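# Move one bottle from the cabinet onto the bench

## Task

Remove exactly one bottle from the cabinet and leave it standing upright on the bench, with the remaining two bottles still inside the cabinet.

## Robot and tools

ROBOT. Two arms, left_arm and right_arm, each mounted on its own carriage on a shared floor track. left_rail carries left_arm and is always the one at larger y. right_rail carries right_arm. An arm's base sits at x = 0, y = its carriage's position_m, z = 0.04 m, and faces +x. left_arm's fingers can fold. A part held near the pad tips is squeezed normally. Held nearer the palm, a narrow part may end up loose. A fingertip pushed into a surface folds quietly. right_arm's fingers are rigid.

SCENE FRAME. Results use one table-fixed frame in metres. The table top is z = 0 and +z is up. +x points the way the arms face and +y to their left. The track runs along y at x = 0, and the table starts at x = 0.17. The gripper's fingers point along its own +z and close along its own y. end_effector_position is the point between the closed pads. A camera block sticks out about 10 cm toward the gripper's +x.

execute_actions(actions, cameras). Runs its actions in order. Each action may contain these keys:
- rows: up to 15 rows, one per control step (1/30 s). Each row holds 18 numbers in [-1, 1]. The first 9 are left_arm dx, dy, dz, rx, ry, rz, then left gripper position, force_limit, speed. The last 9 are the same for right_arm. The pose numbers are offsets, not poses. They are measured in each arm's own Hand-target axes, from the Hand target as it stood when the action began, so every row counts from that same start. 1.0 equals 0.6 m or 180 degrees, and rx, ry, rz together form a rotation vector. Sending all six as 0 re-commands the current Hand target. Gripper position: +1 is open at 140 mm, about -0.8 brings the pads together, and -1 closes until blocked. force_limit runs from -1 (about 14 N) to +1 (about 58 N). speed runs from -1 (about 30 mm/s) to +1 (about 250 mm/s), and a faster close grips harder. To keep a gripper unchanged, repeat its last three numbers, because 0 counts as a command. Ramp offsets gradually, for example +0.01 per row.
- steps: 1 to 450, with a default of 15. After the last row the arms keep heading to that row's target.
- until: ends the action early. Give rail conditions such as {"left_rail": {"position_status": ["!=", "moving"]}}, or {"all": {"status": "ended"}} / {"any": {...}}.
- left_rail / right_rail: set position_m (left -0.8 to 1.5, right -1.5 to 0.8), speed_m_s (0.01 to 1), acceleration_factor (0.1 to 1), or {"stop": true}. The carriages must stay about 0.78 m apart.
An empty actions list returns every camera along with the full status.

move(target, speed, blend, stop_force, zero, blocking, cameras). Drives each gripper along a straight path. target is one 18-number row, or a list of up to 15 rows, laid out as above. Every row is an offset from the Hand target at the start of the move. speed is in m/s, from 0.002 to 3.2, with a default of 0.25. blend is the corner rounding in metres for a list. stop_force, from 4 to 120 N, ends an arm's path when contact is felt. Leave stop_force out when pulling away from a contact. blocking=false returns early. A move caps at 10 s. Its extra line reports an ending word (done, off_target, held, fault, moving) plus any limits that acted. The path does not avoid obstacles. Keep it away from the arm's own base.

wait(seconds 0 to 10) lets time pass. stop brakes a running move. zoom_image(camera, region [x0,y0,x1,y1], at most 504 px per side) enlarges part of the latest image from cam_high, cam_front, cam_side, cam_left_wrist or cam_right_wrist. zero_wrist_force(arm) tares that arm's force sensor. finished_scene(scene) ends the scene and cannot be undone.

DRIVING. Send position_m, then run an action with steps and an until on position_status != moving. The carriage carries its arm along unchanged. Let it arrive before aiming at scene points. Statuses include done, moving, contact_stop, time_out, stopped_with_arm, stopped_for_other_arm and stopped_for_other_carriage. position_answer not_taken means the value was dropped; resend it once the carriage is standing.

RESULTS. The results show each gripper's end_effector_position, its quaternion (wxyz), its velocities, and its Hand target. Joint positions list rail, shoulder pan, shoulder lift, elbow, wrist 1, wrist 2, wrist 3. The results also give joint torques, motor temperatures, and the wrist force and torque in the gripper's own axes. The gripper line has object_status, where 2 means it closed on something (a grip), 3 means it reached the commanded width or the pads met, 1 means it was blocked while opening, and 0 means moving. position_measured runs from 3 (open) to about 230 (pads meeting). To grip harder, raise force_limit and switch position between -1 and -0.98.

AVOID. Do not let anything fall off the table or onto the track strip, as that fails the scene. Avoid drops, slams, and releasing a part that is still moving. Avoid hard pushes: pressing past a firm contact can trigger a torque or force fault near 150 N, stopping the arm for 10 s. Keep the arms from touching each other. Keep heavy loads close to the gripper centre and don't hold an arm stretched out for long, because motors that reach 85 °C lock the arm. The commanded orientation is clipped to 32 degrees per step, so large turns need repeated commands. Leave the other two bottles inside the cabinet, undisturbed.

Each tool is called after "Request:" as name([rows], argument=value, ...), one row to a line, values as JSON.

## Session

Request:
execute_actions(actions=[])

Scene clock: 0.00 s.
left_arm: end_effector_position=(+0.3563, +1.0575, +0.5790) position_measured=3 object_status=3 end_effector_quat_wxyz=(+0.000, +0.000, +1.000, +0.000) | right_arm: end_effector_position=(+0.3563, -0.9995, +0.5790) position_measured=3 object_status=3 end_effector_quat_wxyz=(+0.000, +0.000, +1.000, +0.000)
Joint positions: left_arm=[0.979 -0.28 -2.157 1.821 -1.235 -1.571 -0.28] | right_arm=[-1.078 -0.281 -2.157 1.821 -1.235 -1.571 -0.28]
Joint velocities: within noise
Joint torques (N m): no reading
Motor temperatures (°C): left_arm=[40 40 41 38 33 42] | right_arm=[35 42 35 47 47 43]
Wrist force (N): no reading
Wrist torque (N m): no reading
Wrist force, peak (N): no reading
Hand target: left_arm +0.3563, +1.0575, +0.5790; +0.000, +0.000, +1.000, +0.000 | right_arm +0.3563, -0.9995, +0.5790; +0.000, +0.000, +1.000, +0.000
Tool commands: left_gripper/position=+1.0 left_gripper/force_limit=+1.0 left_gripper/speed=+1.0 right_gripper/position=+1.0 right_gripper/force_limit=+1.0 right_gripper/speed=+1.0
left_rail: position_m=0.979 position_status=done
right_rail: position_m=-1.078 position_status=done
camera_calibration:
cam_right_wrist: T_world_to_cam=[[0.0349044, 0.998622, 0.0391766, 0.970972], [0.953144, -0.0450505, 0.299145, -0.551329], [0.300498, 0.0268994, -0.953403, 0.652126], [0, 0, 0, 1]] pos_world=[0.295642, -1.01201, 0.748627]

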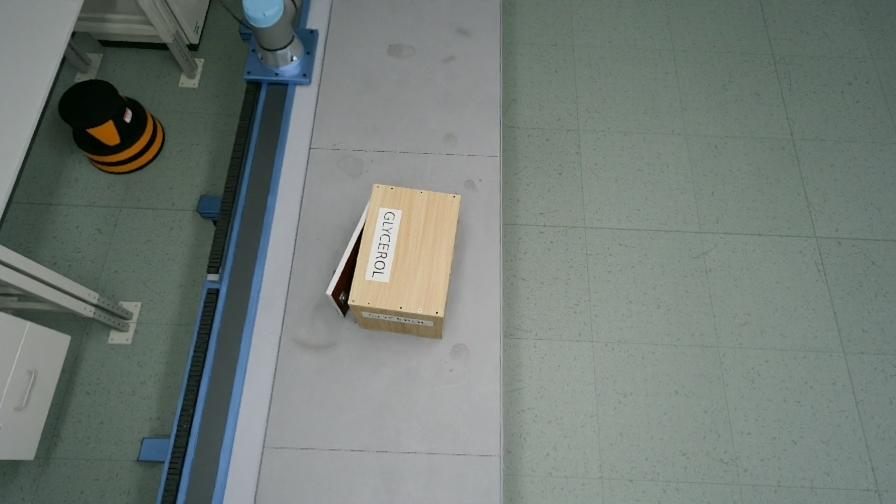

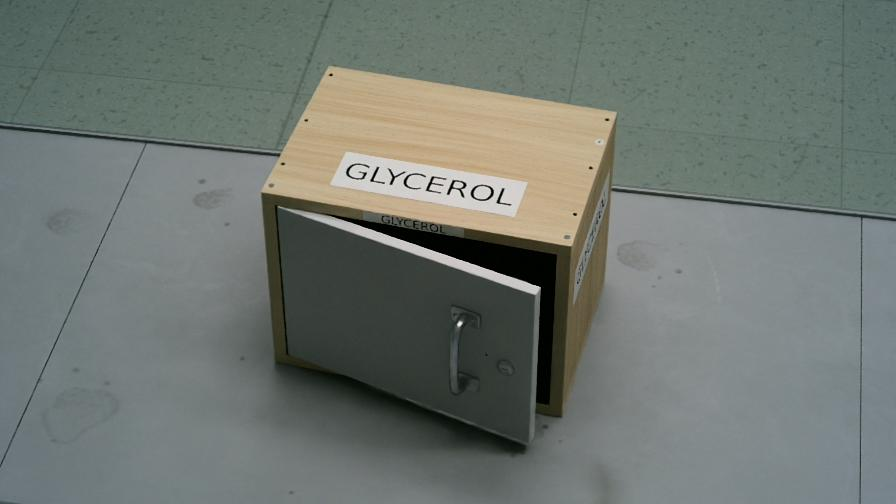

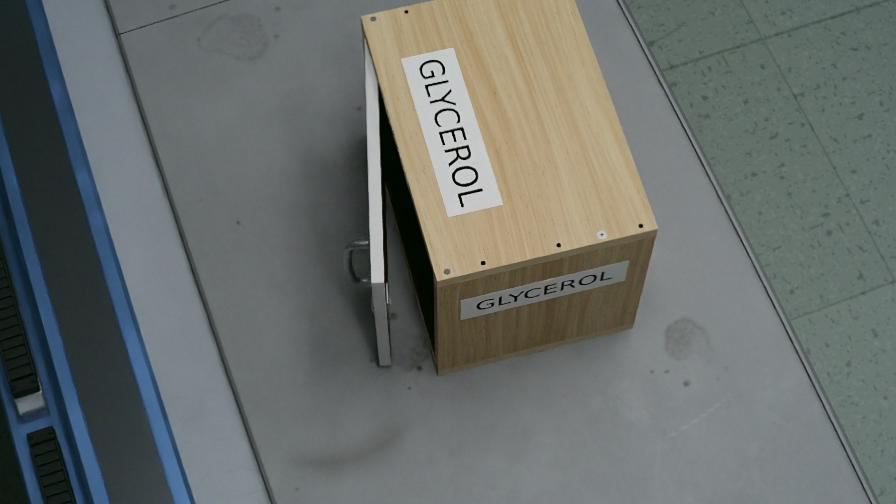

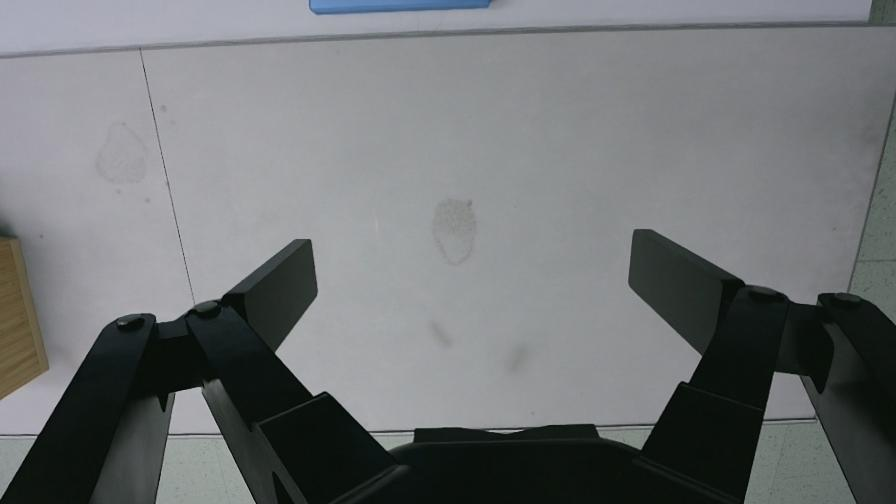

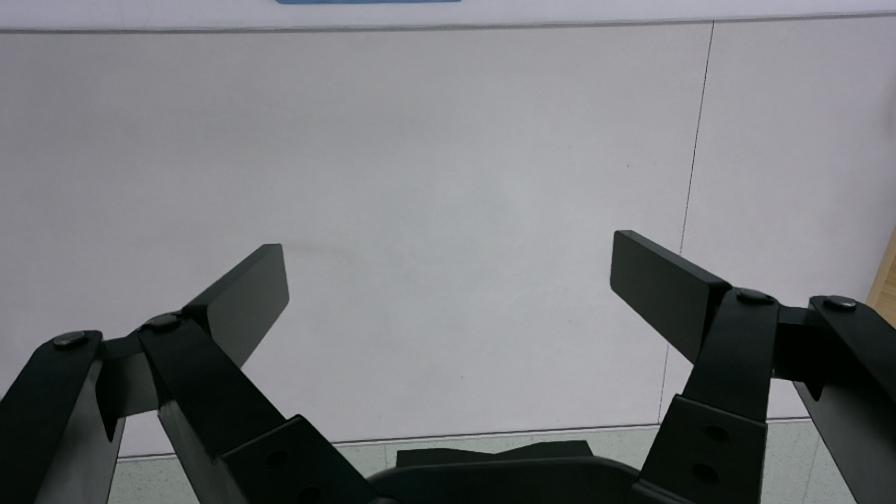

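Request:
execute_actions([
  {"right_rail":{"position_m":-0.6},"steps":150,"until":{"right_rail":{"position_status":["!=","moving"]}}},
])

Request:
move(target=[0,0,0,0,0,0,1,1,1, -0.0928,0.6025,0.365,-0.1738,-0.1738,-0.4775,-0.8,-1,0], speed=0.35, cameras=["cam_right_wrist","cam_front","cam_side","cam_high"])

Scene clock: 41.63 s.
left_arm: end_effector_position=(+0.3563, +1.0575, +0.5790) position_measured=3 object_status=3 end_effector_quat_wxyz=(+0.000, +0.000, +1.000, +0.000) | right_arm: end_effector_position=(+0.3563, -0.5214, +0.5790) position_measured=3 object_status=3 end_effector_quat_wxyz=(+0.000, +0.000, +1.000, +0.000)
Joint positions: left_arm=[0.979 -0.28 -2.157 1.821 -1.235 -1.571 -0.28] | right_arm=[-0.6 -0.281 -2.157 1.821 -1.235 -1.571 -0.28]
Joint torques (N m): left_arm=[3.63 2.21 -44.83 -5.59 -0.26 0.31] | right_arm=[-0.76 2.93 -49.42 -5.15 0.25 0]
Wrist force (N): left_arm=[-0.3 -0.1 0.0] | right_arm=[-0.1 -0.1 0.0]
Wrist torque (N m): left_arm=[-0.03 0.08 0.01] | right_arm=[-0.02 0.02 0.00]
Wrist force, peak (N): left_arm=[-0.4 -0.3 -0.7] | right_arm=[-0.1 -2.6 -0.2]
Hand target: left_arm +0.3563, +1.0575, +0.5790; +0.000, +0.000, +1.000, +0.000 | right_arm +0.3563, -0.5214, +0.5790; +0.000, +0.000, +1.000, +0.000
Tool commands: left_gripper/position=+1.0 left_gripper/force_limit=+1.0 left_gripper/speed=+1.0 right_gripper/position=+1.0 right_gripper/force_limit=+1.0 right_gripper/speed=+1.0
left_rail: position_m=0.979 position_status=done
right_rail: position_m=-0.600 position_status=done

Scene clock: 44.67 s.
left_arm: end_effector_position=(+0.3563, +1.0575, +0.5790) position_measured=3 object_status=3 end_effector_quat_wxyz=(+0.000, +0.000, +1.000, +0.000) | right_arm: end_effector_position=(+0.4120, -0.1600, +0.3600) position_measured=229 object_status=3 end_effector_quat_wxyz=(-0.242, +0.664, -0.665, -0.242)
Joint positions: left_arm=[0.979 -0.28 -2.157 1.821 -1.235 -1.571 -0.28] | right_arm=[-0.6 0.111 -1.952 2.272 -1.984 -0.878 -1.425]
Joint torques (N m): left_arm=[1.3 2.47 -45.92 -5.54 -0.28 -0.31] | right_arm=[10.44 -6.04 -57.28 -9.74 4.4 -2.5]
Wrist force (N): left_arm=[0.3 0.2 -0.3] | right_arm=[-2.6 -0.2 1.7]
Wrist torque (N m): left_arm=[0.03 -0.06 0.00] | right_arm=[-0.01 0.64 0.25]
Wrist force, peak (N): left_arm=[-0.2 -0.8 -0.1] | right_arm=[-2.7 -1.0 2.8]
Hand target: left_arm +0.3563, +1.0575, +0.5790; +0.000, +0.000, +1.000, +0.000 | right_arm +0.4120, -0.1599, +0.3600; -0.242, +0.664, -0.665, -0.242
Off the commanded pose: left_arm 0.000 m, 0 deg | right_arm 0.000 m, 0 deg.
left_rail: position_m=0.979 position_status=done
right_rail: position_m=-0.600 position_status=done
move: done
camera_calibration:
cam_right_wrist: T_world_to_cam=[[-0.998602, 0.00251652, 0.0527945, 0.400699], [0.0458487, 0.538199, 0.84157, -0.229282], [-0.0262961, 0.842814, -0.537562, 0.519569], [0, 0, 0, 1]] pos_world=[0.424314, -0.315509, 0.451103]
Images, in order (width x height): cam_high 896x504, cam_front 896x504, cam_side 896x504, cam_right_wrist 896x504.

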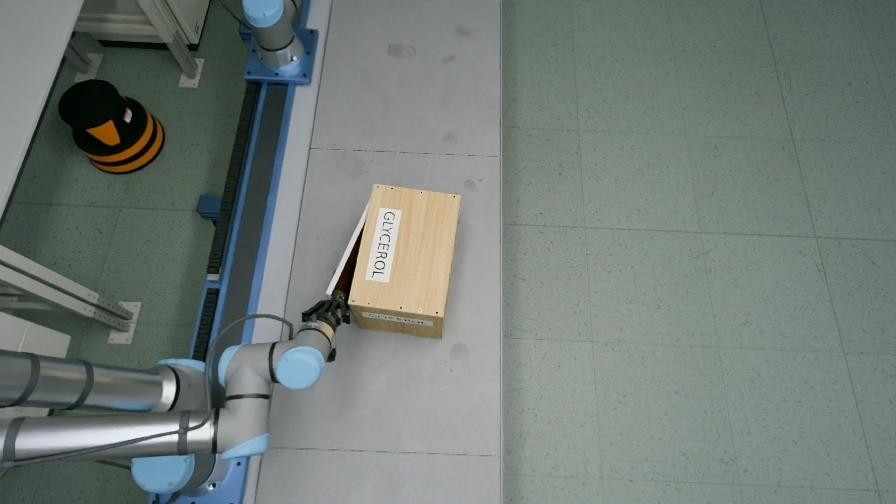

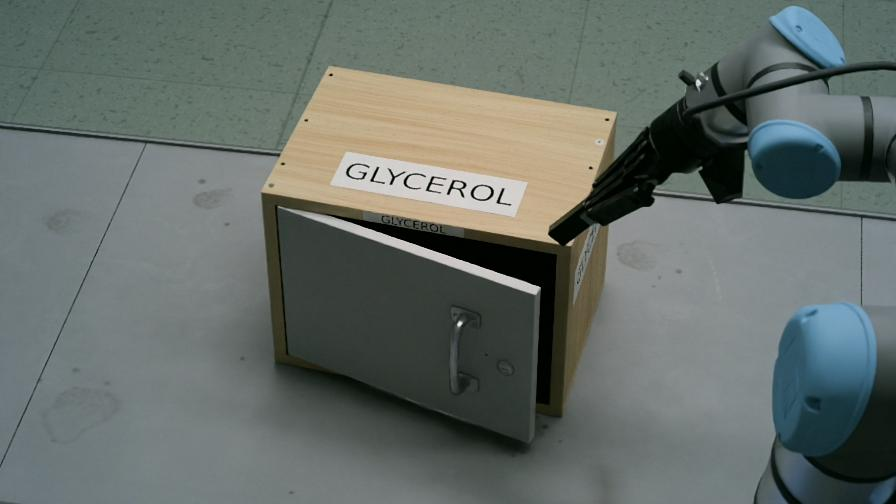

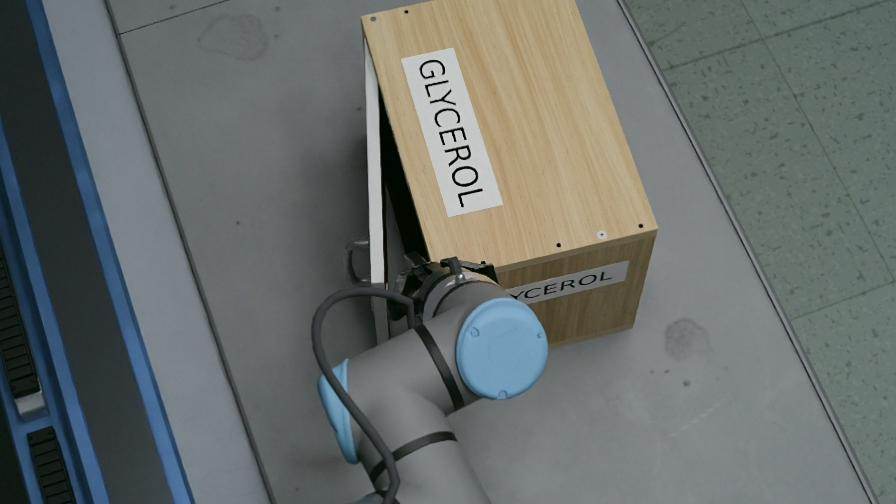

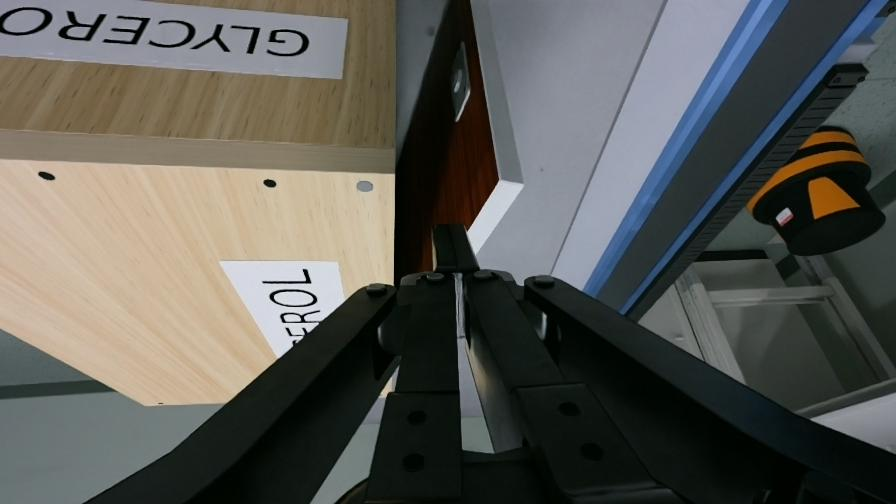

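Request:
move([
  [0,0,0,0,0,0,1,1,1, 0.0893,0,0.197,0,0,0,-0.8,-1,0],
  [0,0,0,0,0,0,1,1,1, -0.0077,0.13,0.2787,0,0,0,-0.8,-1,0],
  [0,0,0,0,0,0,1,1,1, -0.134,0.2433,0.3847,0,0,0,-0.8,-1,0],
  [0,0,0,0,0,0,1,1,1, -0.2657,0.3208,0.4952,0,0,0,-0.8,-1,0],
  [0,0,0,0,0,0,1,1,1, -0.3523,0.3283,0.568,0,0,0,-0.8,-1,0],
], speed=[0.12,0.12,0.12,0.12,0.1], blend=[0.008,0.02,0.03,0.03,0], stop_force=25, cameras=["cam_right_wrist","cam_front","cam_side"])

Scene clock: 74.13 s.
left_arm: end_effector_position=(+0.3563, +1.0575, +0.5790) position_measured=3 object_status=3 end_effector_quat_wxyz=(+0.000, +0.000, +1.000, +0.000) | right_arm: end_effector_position=(+0.4109, -0.1347, +0.2669) position_measured=229 object_status=3 end_effector_quat_wxyz=(-0.241, +0.664, -0.665, -0.243)
Joint positions: left_arm=[0.979 -0.28 -2.157 1.821 -1.235 -1.571 -0.28] | right_arm=[-0.6 0.168 -1.831 2.386 -2.263 -0.884 -1.354]
Joint torques (N m): left_arm=[3.64 1.75 -46.85 -5.64 -0.2 -0.04] | right_arm=[-10.96 -35.14 -52.39 -1.23 4.04 -2.52]
Wrist force (N): left_arm=[-0.3 -0.4 0.0] | right_arm=[-2.7 -0.2 1.4]
Wrist torque (N m): left_arm=[-0.09 0.07 0.01] | right_arm=[0.01 0.62 0.25]
Wrist force, peak (N): left_arm=[-0.8 0.1 -0.3] | right_arm=[-25.6 37.6 -127.2]
Hand target: left_arm +0.3563, +1.0575, +0.5790; +0.000, +0.000, +1.000, +0.000 | right_arm +0.4109, -0.1347, +0.2669; -0.241, +0.664, -0.665, -0.243 (not the last commanded pose)
Off the commanded pose: left_arm 0.000 m, 0 deg | right_arm 0.407 m, 0 deg.
left_rail: position_m=0.979 position_status=done
right_rail: position_m=-0.600 position_status=done
move: contact (right_arm); path passed 0 of 5 targets
camera_calibration:
cam_right_wrist: T_world_to_cam=[[-0.998501, 0.00101837, 0.0547166, 0.403688], [0.046661, 0.538271, 0.841479, -0.164804], [-0.0285954, 0.842771, -0.537512, 0.449116], [0, 0, 0, 1]] pos_world=[0.423615, -0.290204, 0.357996]
Images, in order (width x height): cam_front 896x504, cam_side 896x504, cam_right_wrist 896x504.

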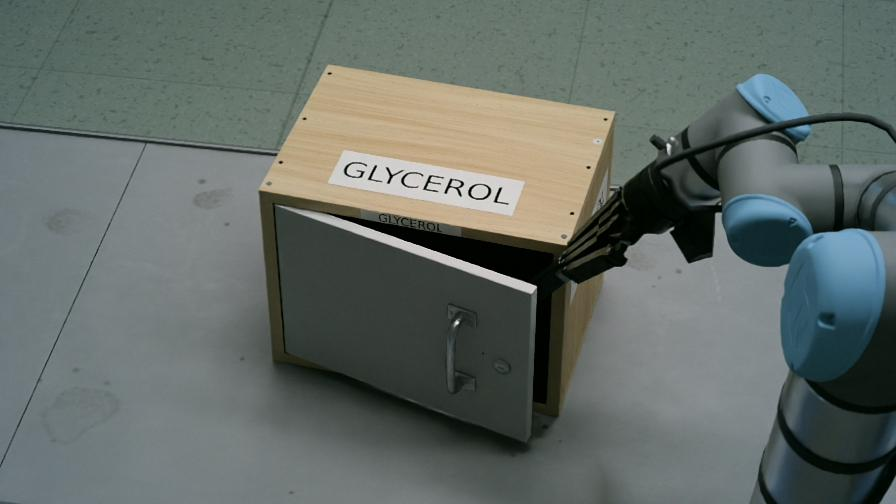

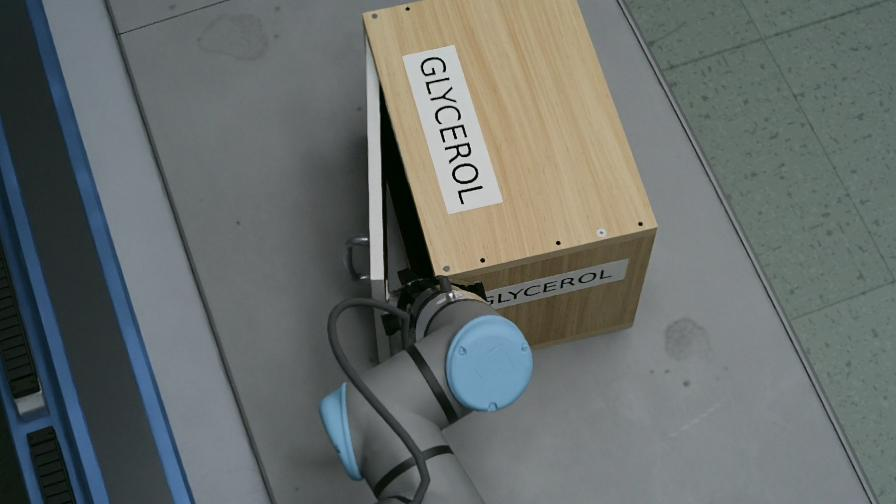

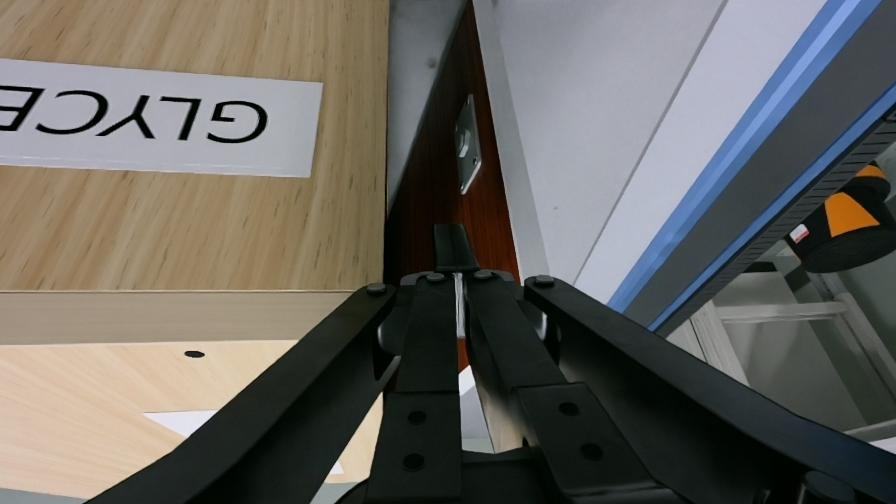

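Request:
move(target=[0,0,0,0,0,0,1,1,1, -0.0213,0.0267,0.0005,0,0,0,-0.8,-1,0], speed=0.06)

Request:
move([
  [0,0,0,0,0,0,1,1,1, -0.097,0.1016,0.0815,0,0,0,-0.8,-1,0],
  [0,0,0,0,0,0,1,1,1, -0.2234,0.215,0.1877,0,0,0,-0.8,-1,0],
  [0,0,0,0,0,0,1,1,1, -0.3549,0.2925,0.298,0,0,0,-0.8,-1,0],
  [0,0,0,0,0,0,1,1,1, -0.4417,0.3,0.3708,0,0,0,-0.8,-1,0],
], speed=[0.08,0.12,0.12,0.1], blend=[0.02,0.03,0.03,0], stop_force=25, cameras=["cam_right_wrist","cam_front","cam_side"])

Scene clock: 94.37 s.
left_arm: end_effector_position=(+0.3563, +1.0575, +0.5790) position_measured=3 object_status=3 end_effector_quat_wxyz=(+0.000, +0.000, +1.000, +0.000) | right_arm: end_effector_position=(+0.3949, -0.1248, +0.2749) position_measured=229 object_status=3 end_effector_quat_wxyz=(-0.241, +0.664, -0.665, -0.243)
Joint positions: left_arm=[0.979 -0.28 -2.157 1.821 -1.235 -1.571 -0.28] | right_arm=[-0.6 0.197 -1.855 2.391 -2.267 -0.889 -1.317]
Joint torques (N m): left_arm=[2.43 1.85 -45.86 -5.38 -0.19 -0.07] | right_arm=[7.19 -30.64 -37.21 -9.25 -0.31 2.39]
Wrist force (N): left_arm=[-0.1 0.0 0.0] | right_arm=[-1.4 -1.1 1.6]
Wrist torque (N m): left_arm=[0.01 0.03 0.00] | right_arm=[0.03 0.61 0.05]
Wrist force, peak (N): left_arm=[-0.7 -0.2 -0.7] | right_arm=[-3.1 0.0 1.8]
Hand target: left_arm +0.3563, +1.0575, +0.5790; +0.000, +0.000, +1.000, +0.000 | right_arm +0.3949, -0.1247, +0.2750; -0.241, +0.664, -0.665, -0.243
Off the commanded pose: left_arm 0.000 m, 0 deg | right_arm 0.000 m, 0 deg.
left_rail: position_m=0.979 position_status=done
right_rail: position_m=-0.600 position_status=done
move: done

Scene clock: 99.27 s.
left_arm: end_effector_position=(+0.3563, +1.0575, +0.5790) position_measured=3 object_status=3 end_effector_quat_wxyz=(+0.000, +0.000, +1.000, +0.000) | right_arm: end_effector_position=(+0.2147, +0.2212, +0.2751) position_measured=229 object_status=3 end_effector_quat_wxyz=(-0.241, +0.664, -0.665, -0.243)
Joint positions: left_arm=[0.979 -0.28 -2.157 1.821 -1.235 -1.571 -0.28] | right_arm=[-0.6 0.952 -1.452 2.134 -2.851 -1.187 -0.499]
Joint torques (N m): left_arm=[1.24 2.71 -46.11 -5.63 -0.14 -0.15] | right_arm=[7.33 -44.15 -49.86 -9.88 -1.05 2.73]
Wrist force (N): left_arm=[0.2 -0.1 -0.7] | right_arm=[-2.0 -0.5 0.5]
Wrist torque (N m): left_arm=[-0.04 -0.03 0.00] | right_arm=[0.04 0.63 0.06]
Wrist force, peak (N): left_arm=[-0.8 -0.2 -0.4] | right_arm=[-2.9 -0.6 1.6]
Hand target: left_arm +0.3563, +1.0575, +0.5790; +0.000, +0.000, +1.000, +0.000 | right_arm +0.2147, +0.2212, +0.2751; -0.241, +0.664, -0.665, -0.243
Off the commanded pose: left_arm 0.000 m, 0 deg | right_arm 0.000 m, 0 deg.
left_rail: position_m=0.979 position_status=done
right_rail: position_m=-0.600 position_status=done
move: done
camera_calibration:
cam_right_wrist: T_world_to_cam=[[-0.998501, 0.00101837, 0.0547166, 0.206971], [0.046661, 0.538271, 0.841479, -0.35412], [-0.0285954, 0.842771, -0.537512, 0.147971], [0, 0, 0, 1]] pos_world=[0.227415, 0.0656963, 0.366196]
Images, in order (width x height): cam_front 896x504, cam_side 896x504, cam_right_wrist 896x504.

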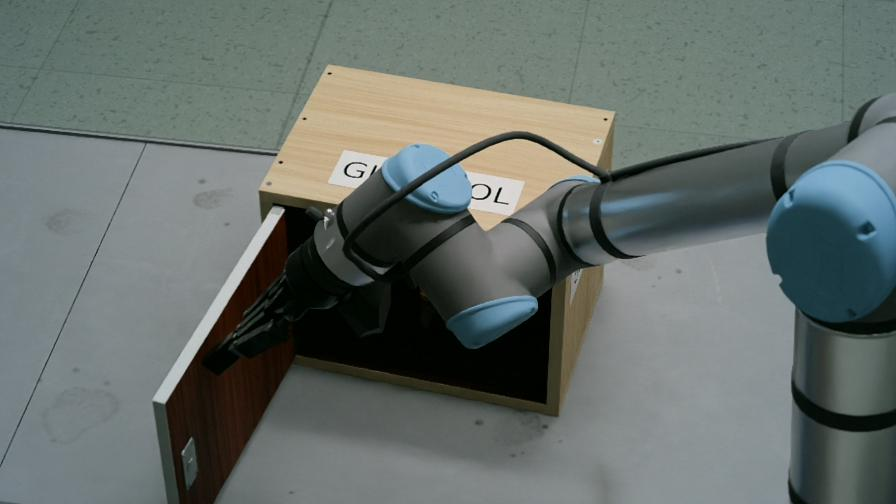

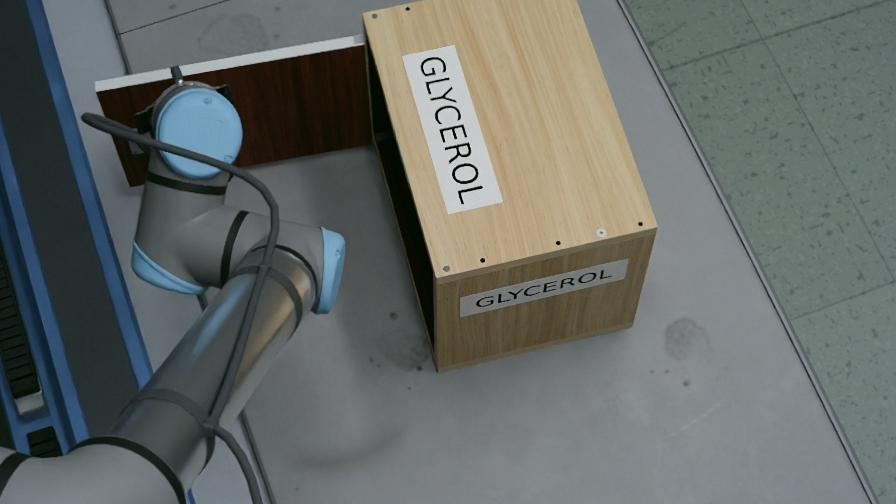

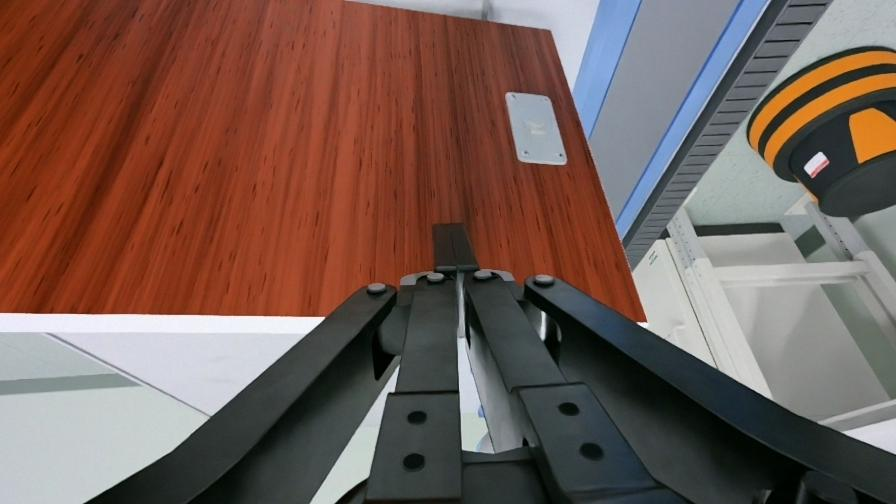

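Request:
move(target=[0,0,0,0,0,0,1,1,1, 0.3428,-0.2717,-0.0375,0.4092,-0.0839,0.3432,-0.8,-1,0], speed=0.25)

Request:
execute_actions([
  {"rows":[[0,0,0,0,0,0,1,1,1,0,0,0,0,0,0,0.3,-1,0]],"steps":30},
], cameras=["cam_right_wrist"])

Scene clock: 119.67 s.
left_arm: end_effector_position=(+0.3563, +1.0575, +0.5790) position_measured=3 object_status=3 end_effector_quat_wxyz=(+0.000, +0.000, +1.000, +0.000) | right_arm: end_effector_position=(+0.3775, +0.0492, +0.1599) position_measured=229 object_status=3 end_effector_quat_wxyz=(+0.499, +0.043, +0.865, -0.025)
Joint positions: left_arm=[0.979 -0.28 -2.157 1.821 -1.235 -1.571 -0.28] | right_arm=[-0.6 1.19 -1.122 2.166 -3.06 -2.552 1.048]
Joint torques (N m): left_arm=[4.2 1.61 -45.42 -5.51 0.09 -0.16] | right_arm=[-13.05 -85.09 -36.13 -1.97 -4.98 2.5]
Wrist force (N): left_arm=[0.0 -0.2 0.0] | right_arm=[-3.7 -0.1 2.8]
Wrist torque (N m): left_arm=[-0.05 0.01 0.00] | right_arm=[0.06 0.83 0.15]
Wrist force, peak (N): left_arm=[-0.3 0.2 -1.0] | right_arm=[-3.1 -0.1 3.7]
Hand target: left_arm +0.3563, +1.0575, +0.5790; +0.000, +0.000, +1.000, +0.000 | right_arm +0.3775, +0.0492, +0.1599; +0.499, +0.043, +0.865, -0.025
Off the commanded pose: left_arm 0.000 m, 0 deg | right_arm 0.000 m, 0 deg.
left_rail: position_m=0.979 position_status=done
right_rail: position_m=-0.600 position_status=done
move: done

Scene clock: 120.87 s.
left_arm: end_effector_position=(+0.3563, +1.0575, +0.5790) position_measured=3 object_status=3 end_effector_quat_wxyz=(+0.000, +0.000, +1.000, +0.000) | right_arm: end_effector_position=(+0.3775, +0.0492, +0.1599) position_measured=91 object_status=3 end_effector_quat_wxyz=(+0.499, +0.043, +0.865, -0.025)
Joint positions: left_arm=[0.979 -0.28 -2.157 1.821 -1.235 -1.571 -0.28] | right_arm=[-0.6 1.19 -1.123 2.166 -3.06 -2.552 1.048]
Joint torques (N m): left_arm=[2.02 1.07 -46.46 -5.53 -0.18 -0.31] | right_arm=[-12.72 -82.74 -36.36 -1.48 -5.33 2.12]
Wrist force (N): left_arm=[0.1 -0.4 -0.2] | right_arm=[-3.1 -0.1 2.4]
Wrist torque (N m): left_arm=[-0.10 -0.01 0.01] | right_arm=[0.07 0.70 0.15]
Wrist force, peak (N): left_arm=[0.1 -0.7 0.0] | right_arm=[-3.2 -0.2 3.3]
Hand target: left_arm +0.3563, +1.0575, +0.5790; +0.000, +0.000, +1.000, +0.000 | right_arm +0.3775, +0.0492, +0.1599; +0.499, +0.043, +0.865, -0.025
Off the commanded pose: left_arm 0.000 m, 0 deg | right_arm 0.000 m, 0 deg.
left_rail: position_m=0.979 position_status=done
right_rail: position_m=-0.600 position_status=done
camera_calibration:
cam_right_wrist: T_world_to_cam=[[0.0830804, 0.995331, 0.0491262, -0.0803212], [0.213845, -0.0659546, 0.974639, -0.226837], [0.973328, -0.070468, -0.218326, -0.148729], [0, 0, 0, 1]] pos_world=[0.199943, 0.0545046, 0.192559]
Images, in order (width x height): cam_right_wrist 896x504.

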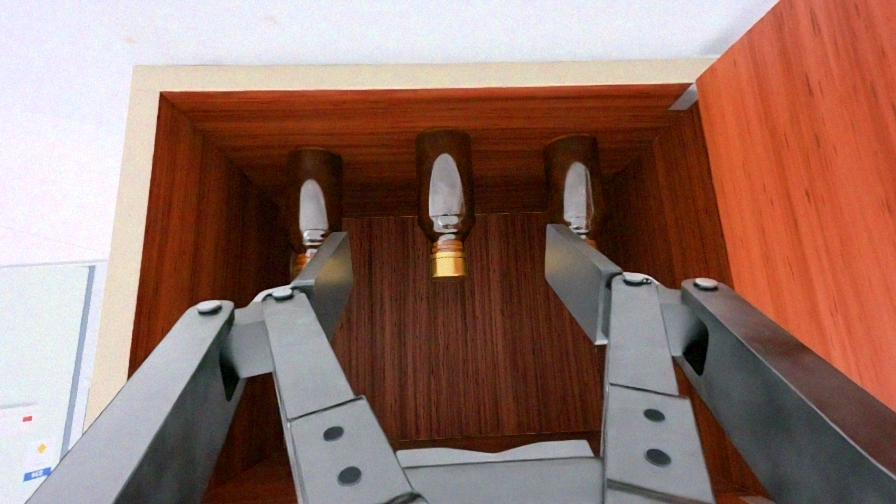

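Request:
move([
  [0,0,0,0,0,0,1,1,1, 0.026,0.0035,0.188,0,0,0,0.3,-1,0],
  [0,0,0,0,0,0,1,1,1, -0.024,0.005,0.352,0,0,0,0.3,-1,0],
], speed=[0.15,0.1], blend=[0.02,0], stop_force=12, cameras=["cam_right_wrist"])

Scene clock: 135.50 s.
left_arm: end_effector_position=(+0.3563, +1.0575, +0.5790) position_measured=3 object_status=3 end_effector_quat_wxyz=(+0.000, +0.000, +1.000, +0.000) | right_arm: end_effector_position=(+0.5668, +0.0332, +0.0664) position_measured=91 object_status=3 end_effector_quat_wxyz=(+0.499, +0.043, +0.865, -0.025)
Joint positions: left_arm=[0.979 -0.28 -2.157 1.821 -1.235 -1.571 -0.28] | right_arm=[-0.6 0.934 -0.871 2.064 -3.487 -2.409 0.699]
Joint torques (N m): left_arm=[3.11 3.43 -45.68 -5.78 0.11 0.26] | right_arm=[-11.67 -74 -30.54 -9.19 -0.35 -2.45]
Wrist force (N): left_arm=[-0.2 -0.2 0.0] | right_arm=[-3.4 0.1 3.2]
Wrist torque (N m): left_arm=[-0.05 0.04 0.00] | right_arm=[0.10 0.72 0.33]
Wrist force, peak (N): left_arm=[-0.2 -0.8 -0.3] | right_arm=[-3.6 -0.1 4.1]
Hand target: left_arm +0.3563, +1.0575, +0.5790; +0.000, +0.000, +1.000, +0.000 | right_arm +0.5668, +0.0332, +0.0664; +0.499, +0.043, +0.865, -0.025
Off the commanded pose: left_arm 0.000 m, 0 deg | right_arm 0.000 m, 0 deg.
left_rail: position_m=0.979 position_status=done
right_rail: position_m=-0.600 position_status=done
move: done
camera_calibration:
cam_right_wrist: T_world_to_cam=[[0.0830804, 0.995331, 0.0491262, -0.0755297], [0.213845, -0.0659546, 0.974639, -0.177245], [0.973328, -0.070468, -0.218326, -0.354521], [0, 0, 0, 1]] pos_world=[0.389243, 0.0385046, 0.0990588]
Images, in order (width x height): cam_right_wrist 896x504.

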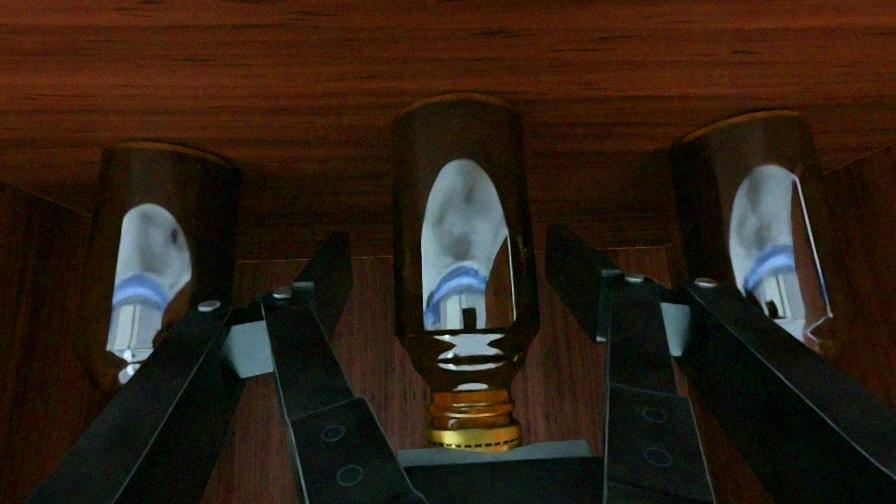

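Request:
move(target=[0,0,0,0,0,0,1,1,1, 0.005,0.0072,-0.0087,0,0,0,0.3,-1,0], speed=0.05)

Request:
execute_actions([
  {"rows":[[0,0,0,0,0,0,1,1,1,0,0,0,0,0,0,-1,-0.7,-1]],"steps":80},
])

Request:
move(target=[0,0,0,0,0,0,1,1,1, -0.029,0,-0.0167,0,0,0,-1,-0.7,-1], speed=0.05, cameras=["cam_right_wrist"])

Scene clock: 144.00 s.
left_arm: end_effector_position=(+0.3563, +1.0575, +0.5790) position_measured=3 object_status=3 end_effector_quat_wxyz=(+0.000, +0.000, +1.000, +0.000) | right_arm: end_effector_position=(+0.5613, +0.0380, +0.0664) position_measured=91 object_status=3 end_effector_quat_wxyz=(+0.499, +0.043, +0.865, -0.025)
Joint positions: left_arm=[0.979 -0.28 -2.157 1.821 -1.235 -1.571 -0.28] | right_arm=[-0.6 0.944 -0.871 2.06 -3.474 -2.416 0.711]
Joint torques (N m): left_arm=[5.38 -0.08 -46 -5.48 0.46 -0.27] | right_arm=[7.83 -96.24 -30.08 -2.1 -4.73 2.51]
Wrist force (N): left_arm=[0.0 -0.2 0.0] | right_arm=[-3.0 -0.2 3.1]
Wrist torque (N m): left_arm=[-0.04 0.00 0.00] | right_arm=[0.03 0.66 0.14]
Wrist force, peak (N): left_arm=[-0.9 -0.4 -0.4] | right_arm=[-3.4 -0.2 3.3]
Hand target: left_arm +0.3563, +1.0575, +0.5790; +0.000, +0.000, +1.000, +0.000 | right_arm +0.5613, +0.0381, +0.0664; +0.499, +0.043, +0.865, -0.025
Off the commanded pose: left_arm 0.000 m, 0 deg | right_arm 0.000 m, 0 deg.
left_rail: position_m=0.979 position_status=done
right_rail: position_m=-0.600 position_status=done
move: done

Scene clock: 146.87 s.
left_arm: end_effector_position=(+0.3563, +1.0575, +0.5790) position_measured=3 object_status=3 end_effector_quat_wxyz=(+0.000, +0.000, +1.000, +0.000) | right_arm: end_effector_position=(+0.5613, +0.0381, +0.0664) position_measured=161 object_status=2 end_effector_quat_wxyz=(+0.499, +0.043, +0.865, -0.025)
Joint positions: left_arm=[0.979 -0.28 -2.157 1.821 -1.235 -1.571 -0.28] | right_arm=[-0.6 0.944 -0.871 2.06 -3.474 -2.416 0.711]
Joint torques (N m): left_arm=[2.51 1.82 -47.44 -5.76 0.46 -0.13] | right_arm=[6.64 -90.83 -31.32 -2.93 0.79 2.2]
Wrist force (N): left_arm=[-0.2 -0.2 -0.1] | right_arm=[-4.1 -2.8 2.2]
Wrist torque (N m): left_arm=[-0.06 0.04 0.00] | right_arm=[-0.05 0.73 0.08]
Wrist force, peak (N): left_arm=[0.0 -0.8 -0.1] | right_arm=[-6.0 -3.5 1.2]
Hand target: left_arm +0.3563, +1.0575, +0.5790; +0.000, +0.000, +1.000, +0.000 | right_arm +0.5613, +0.0381, +0.0664; +0.499, +0.043, +0.865, -0.025
Off the commanded pose: left_arm 0.000 m, 0 deg | right_arm 0.000 m, 0 deg.
left_rail: position_m=0.979 position_status=done
right_rail: position_m=-0.600 position_status=done

Scene clock: 147.70 s.
left_arm: end_effector_position=(+0.3563, +1.0575, +0.5790) position_measured=3 object_status=3 end_effector_quat_wxyz=(+0.000, +0.000, +1.000, +0.000) | right_arm: end_effector_position=(+0.5613, +0.0381, +0.0864) position_measured=161 object_status=2 end_effector_quat_wxyz=(+0.499, +0.043, +0.865, -0.025)
Joint positions: left_arm=[0.979 -0.28 -2.157 1.821 -1.235 -1.571 -0.28] | right_arm=[-0.6 0.944 -0.905 2.064 -3.444 -2.416 0.711]
Joint torques (N m): left_arm=[2.9 1.98 -46.88 -5.52 0.28 -0.43] | right_arm=[-5.39 -98.89 -18.12 -2.48 -3.4 0.24]
Wrist force (N): left_arm=[0.0 0.1 -0.3] | right_arm=[-1.1 -0.2 4.1]
Wrist torque (N m): left_arm=[0.03 -0.01 0.01] | right_arm=[0.04 0.67 0.16]
Wrist force, peak (N): left_arm=[-0.2 -0.5 -0.5] | right_arm=[-4.5 -2.5 2.2]
Hand target: left_arm +0.3563, +1.0575, +0.5790; +0.000, +0.000, +1.000, +0.000 | right_arm +0.5613, +0.0381, +0.0865; +0.499, +0.043, +0.865, -0.025
Off the commanded pose: left_arm 0.000 m, 0 deg | right_arm 0.000 m, 0 deg.
left_rail: position_m=0.979 position_status=done
right_rail: position_m=-0.600 position_status=done
move: done
camera_calibration:
cam_right_wrist: T_world_to_cam=[[0.0830586, 0.995338, 0.0490292, -0.0809129], [0.213852, -0.0658553, 0.974644, -0.195246], [0.973329, -0.0704676, -0.218325, -0.344456], [0, 0, 0, 1]] pos_world=[0.383743, 0.0434047, 0.119059]
Images, in order (width x height): cam_right_wrist 896x504.

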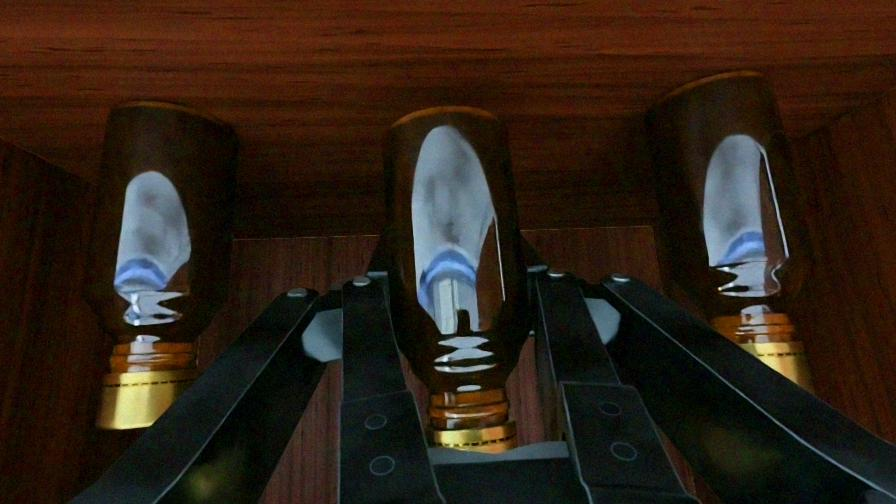

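Request:
move([
  [0,0,0,0,0,0,1,1,1, 0.1795,0,-0.3775,0,0,0,-1,-0.7,-1],
  [0,0,0,0,0,0,1,1,1, 0.0958,-0.524,-0.2325,0,0,0,-1,-0.7,-1],
], speed=0.17, blend=0.02, cameras=["cam_right_wrist","cam_side"])

Scene clock: 164.13 s.
left_arm: end_effector_position=(+0.3563, +1.0575, +0.5790) position_measured=3 object_status=3 end_effector_quat_wxyz=(+0.000, +0.000, +1.000, +0.000) | right_arm: end_effector_position=(+0.3812, -0.2598, +0.1070) position_measured=161 object_status=2 end_effector_quat_wxyz=(+0.499, +0.043, +0.865, -0.025)
Joint positions: left_arm=[0.979 -0.28 -2.157 1.821 -1.235 -1.571 -0.28] | right_arm=[-0.6 0.861 -1.092 2.715 -3.973 -2.359 0.622]
Joint torques (N m): left_arm=[2.76 2.03 -47.41 -5.64 0.05 -0.03] | right_arm=[-9.42 -33.85 3.91 -10.06 0.03 -2.33]
Wrist force (N): left_arm=[-0.2 -0.3 -0.1] | right_arm=[-1.3 -0.2 4.0]
Wrist torque (N m): left_arm=[-0.07 0.04 0.00] | right_arm=[0.03 0.73 0.34]
Wrist force, peak (N): left_arm=[-0.3 -0.4 -0.7] | right_arm=[-1.9 -0.3 6.2]
Hand target: left_arm +0.3563, +1.0575, +0.5790; +0.000, +0.000, +1.000, +0.000 | right_arm +0.3812, -0.2598, +0.1070; +0.499, +0.043, +0.865, -0.025
Off the commanded pose: left_arm 0.000 m, 0 deg | right_arm 0.000 m, 0 deg.
left_rail: position_m=0.979 position_status=done
right_rail: position_m=-0.600 position_status=done
move: done
camera_calibration:
cam_right_wrist: T_world_to_cam=[[0.0831773, 0.995324, 0.0491041, 0.229509], [0.213839, -0.0659537, 0.97464, -0.196449], [0.973321, -0.0705676, -0.218325, -0.185678], [0, 0, 0, 1]] pos_world=[0.203643, -0.254495, 0.139659]
Images, in order (width x height): cam_side 896x504, cam_right_wrist 896x504.

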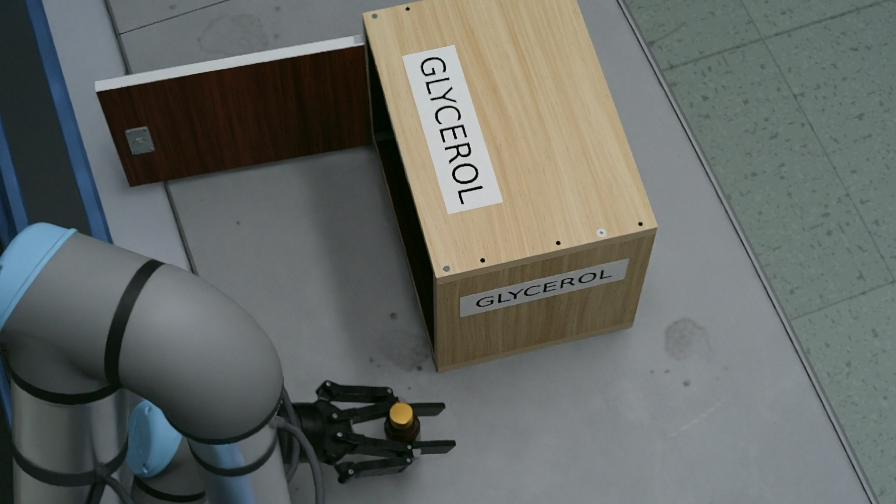

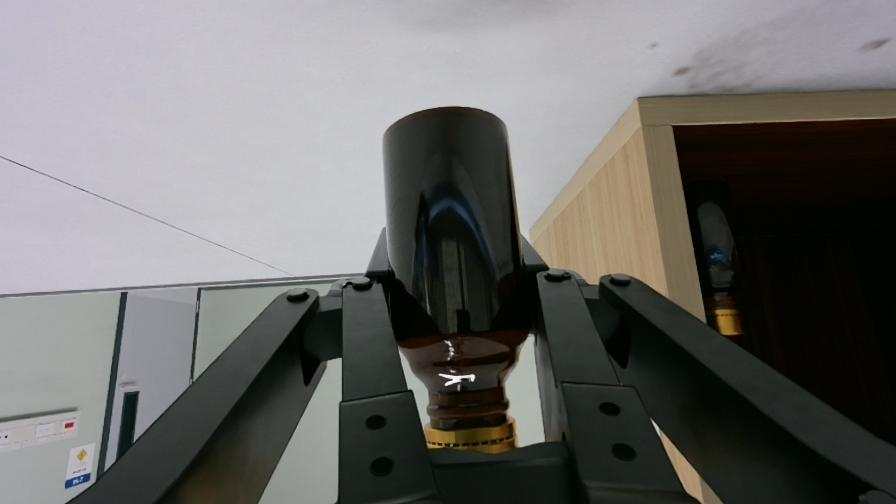

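Request:
move(target=[0,0,0,0,0,0,1,1,1, 0.065,0,0.0375,0,0,0,-1,-0.7,-1], speed=0.08)

Request:
move(target=[0,0,0,0,0,0,1,1,1, 0.0361,0,0.0208,0,0,0,-1,-0.7,-1], speed=0.008, stop_force=5, cameras=["cam_right_wrist"])

Scene clock: 172.40 s.
left_arm: end_effector_position=(+0.3563, +1.0575, +0.5790) position_measured=3 object_status=3 end_effector_quat_wxyz=(+0.000, +0.000, +1.000, +0.000) | right_arm: end_effector_position=(+0.3811, -0.2598, +0.0620) position_measured=161 object_status=2 end_effector_quat_wxyz=(+0.499, +0.043, +0.865, -0.025)
Joint positions: left_arm=[0.979 -0.28 -2.157 1.821 -1.235 -1.571 -0.28] | right_arm=[-0.6 0.861 -0.918 2.7 -4.132 -2.359 0.622]
Joint torques (N m): left_arm=[1.87 2.9 -45.07 -6.17 0.16 -0.13] | right_arm=[-7.27 -44.37 -3.2 -9.62 -0.3 -2.71]
Wrist force (N): left_arm=[-0.1 -0.3 -0.1] | right_arm=[-1.1 -0.2 3.9]
Wrist torque (N m): left_arm=[-0.07 0.02 0.01] | right_arm=[0.01 0.67 0.32]
Wrist force, peak (N): left_arm=[-0.1 -0.6 -0.6] | right_arm=[-0.4 -0.1 5.1]
Hand target: left_arm +0.3563, +1.0575, +0.5790; +0.000, +0.000, +1.000, +0.000 | right_arm +0.3811, -0.2598, +0.0620; +0.499, +0.043, +0.865, -0.025
Off the commanded pose: left_arm 0.000 m, 0 deg | right_arm 0.000 m, 0 deg.
left_rail: position_m=0.979 position_status=done
right_rail: position_m=-0.600 position_status=done
move: done

Scene clock: 175.43 s.
left_arm: end_effector_position=(+0.3563, +1.0575, +0.5790) position_measured=3 object_status=3 end_effector_quat_wxyz=(+0.000, +0.000, +1.000, +0.000) | right_arm: end_effector_position=(+0.3811, -0.2598, +0.0466) position_measured=161 object_status=2 end_effector_quat_wxyz=(+0.499, +0.043, +0.865, -0.025)
Joint positions: left_arm=[0.979 -0.28 -2.157 1.821 -1.235 -1.571 -0.28] | right_arm=[-0.6 0.861 -0.862 2.692 -4.18 -2.359 0.622]
Joint torques (N m): left_arm=[2.54 3.22 -47.17 -6.42 0.57 0.05] | right_arm=[0.3 -70.71 15.05 -2.07 0.09 1.5]
Wrist force (N): left_arm=[-0.1 -0.5 0.0] | right_arm=[-1.3 -0.6 4.1]
Wrist torque (N m): left_arm=[-0.11 0.02 0.00] | right_arm=[-0.09 0.73 0.33]
Wrist force, peak (N): left_arm=[-0.8 0.0 -0.2] | right_arm=[-8.0 -2.0 0.4]
Hand target: left_arm +0.3563, +1.0575, +0.5790; +0.000, +0.000, +1.000, +0.000 | right_arm +0.3811, -0.2598, +0.0466; +0.499, +0.043, +0.865, -0.025 (not the last commanded pose)
Off the commanded pose: left_arm 0.000 m, 0 deg | right_arm 0.010 m, 0 deg.
left_rail: position_m=0.979 position_status=done
right_rail: position_m=-0.600 position_status=done
move: contact (right_arm)
camera_calibration:
cam_right_wrist: T_world_to_cam=[[0.0831821, 0.995324, 0.0491016, 0.232582], [0.213934, -0.0659592, 0.974619, -0.137585], [0.9733, -0.0705663, -0.21842, -0.198763], [0, 0, 0, 1]] pos_world=[0.203543, -0.254595, 0.0792589]
Images, in order (width x height): cam_right_wrist 896x504.

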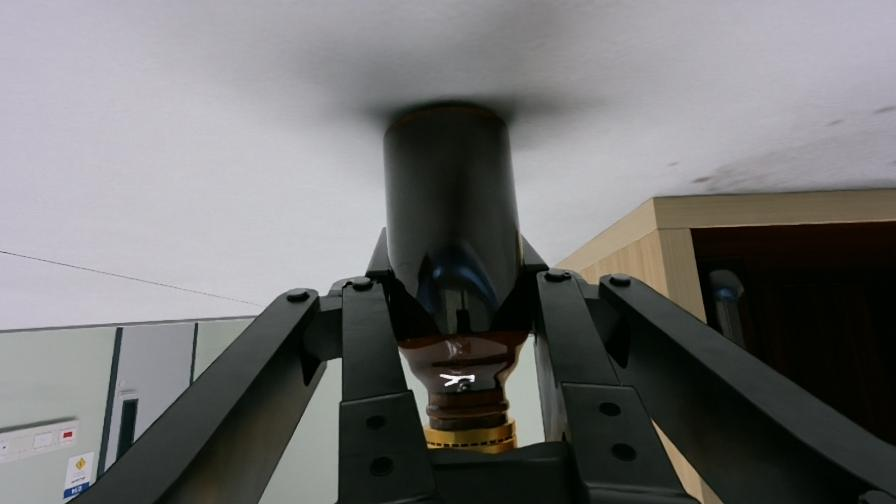

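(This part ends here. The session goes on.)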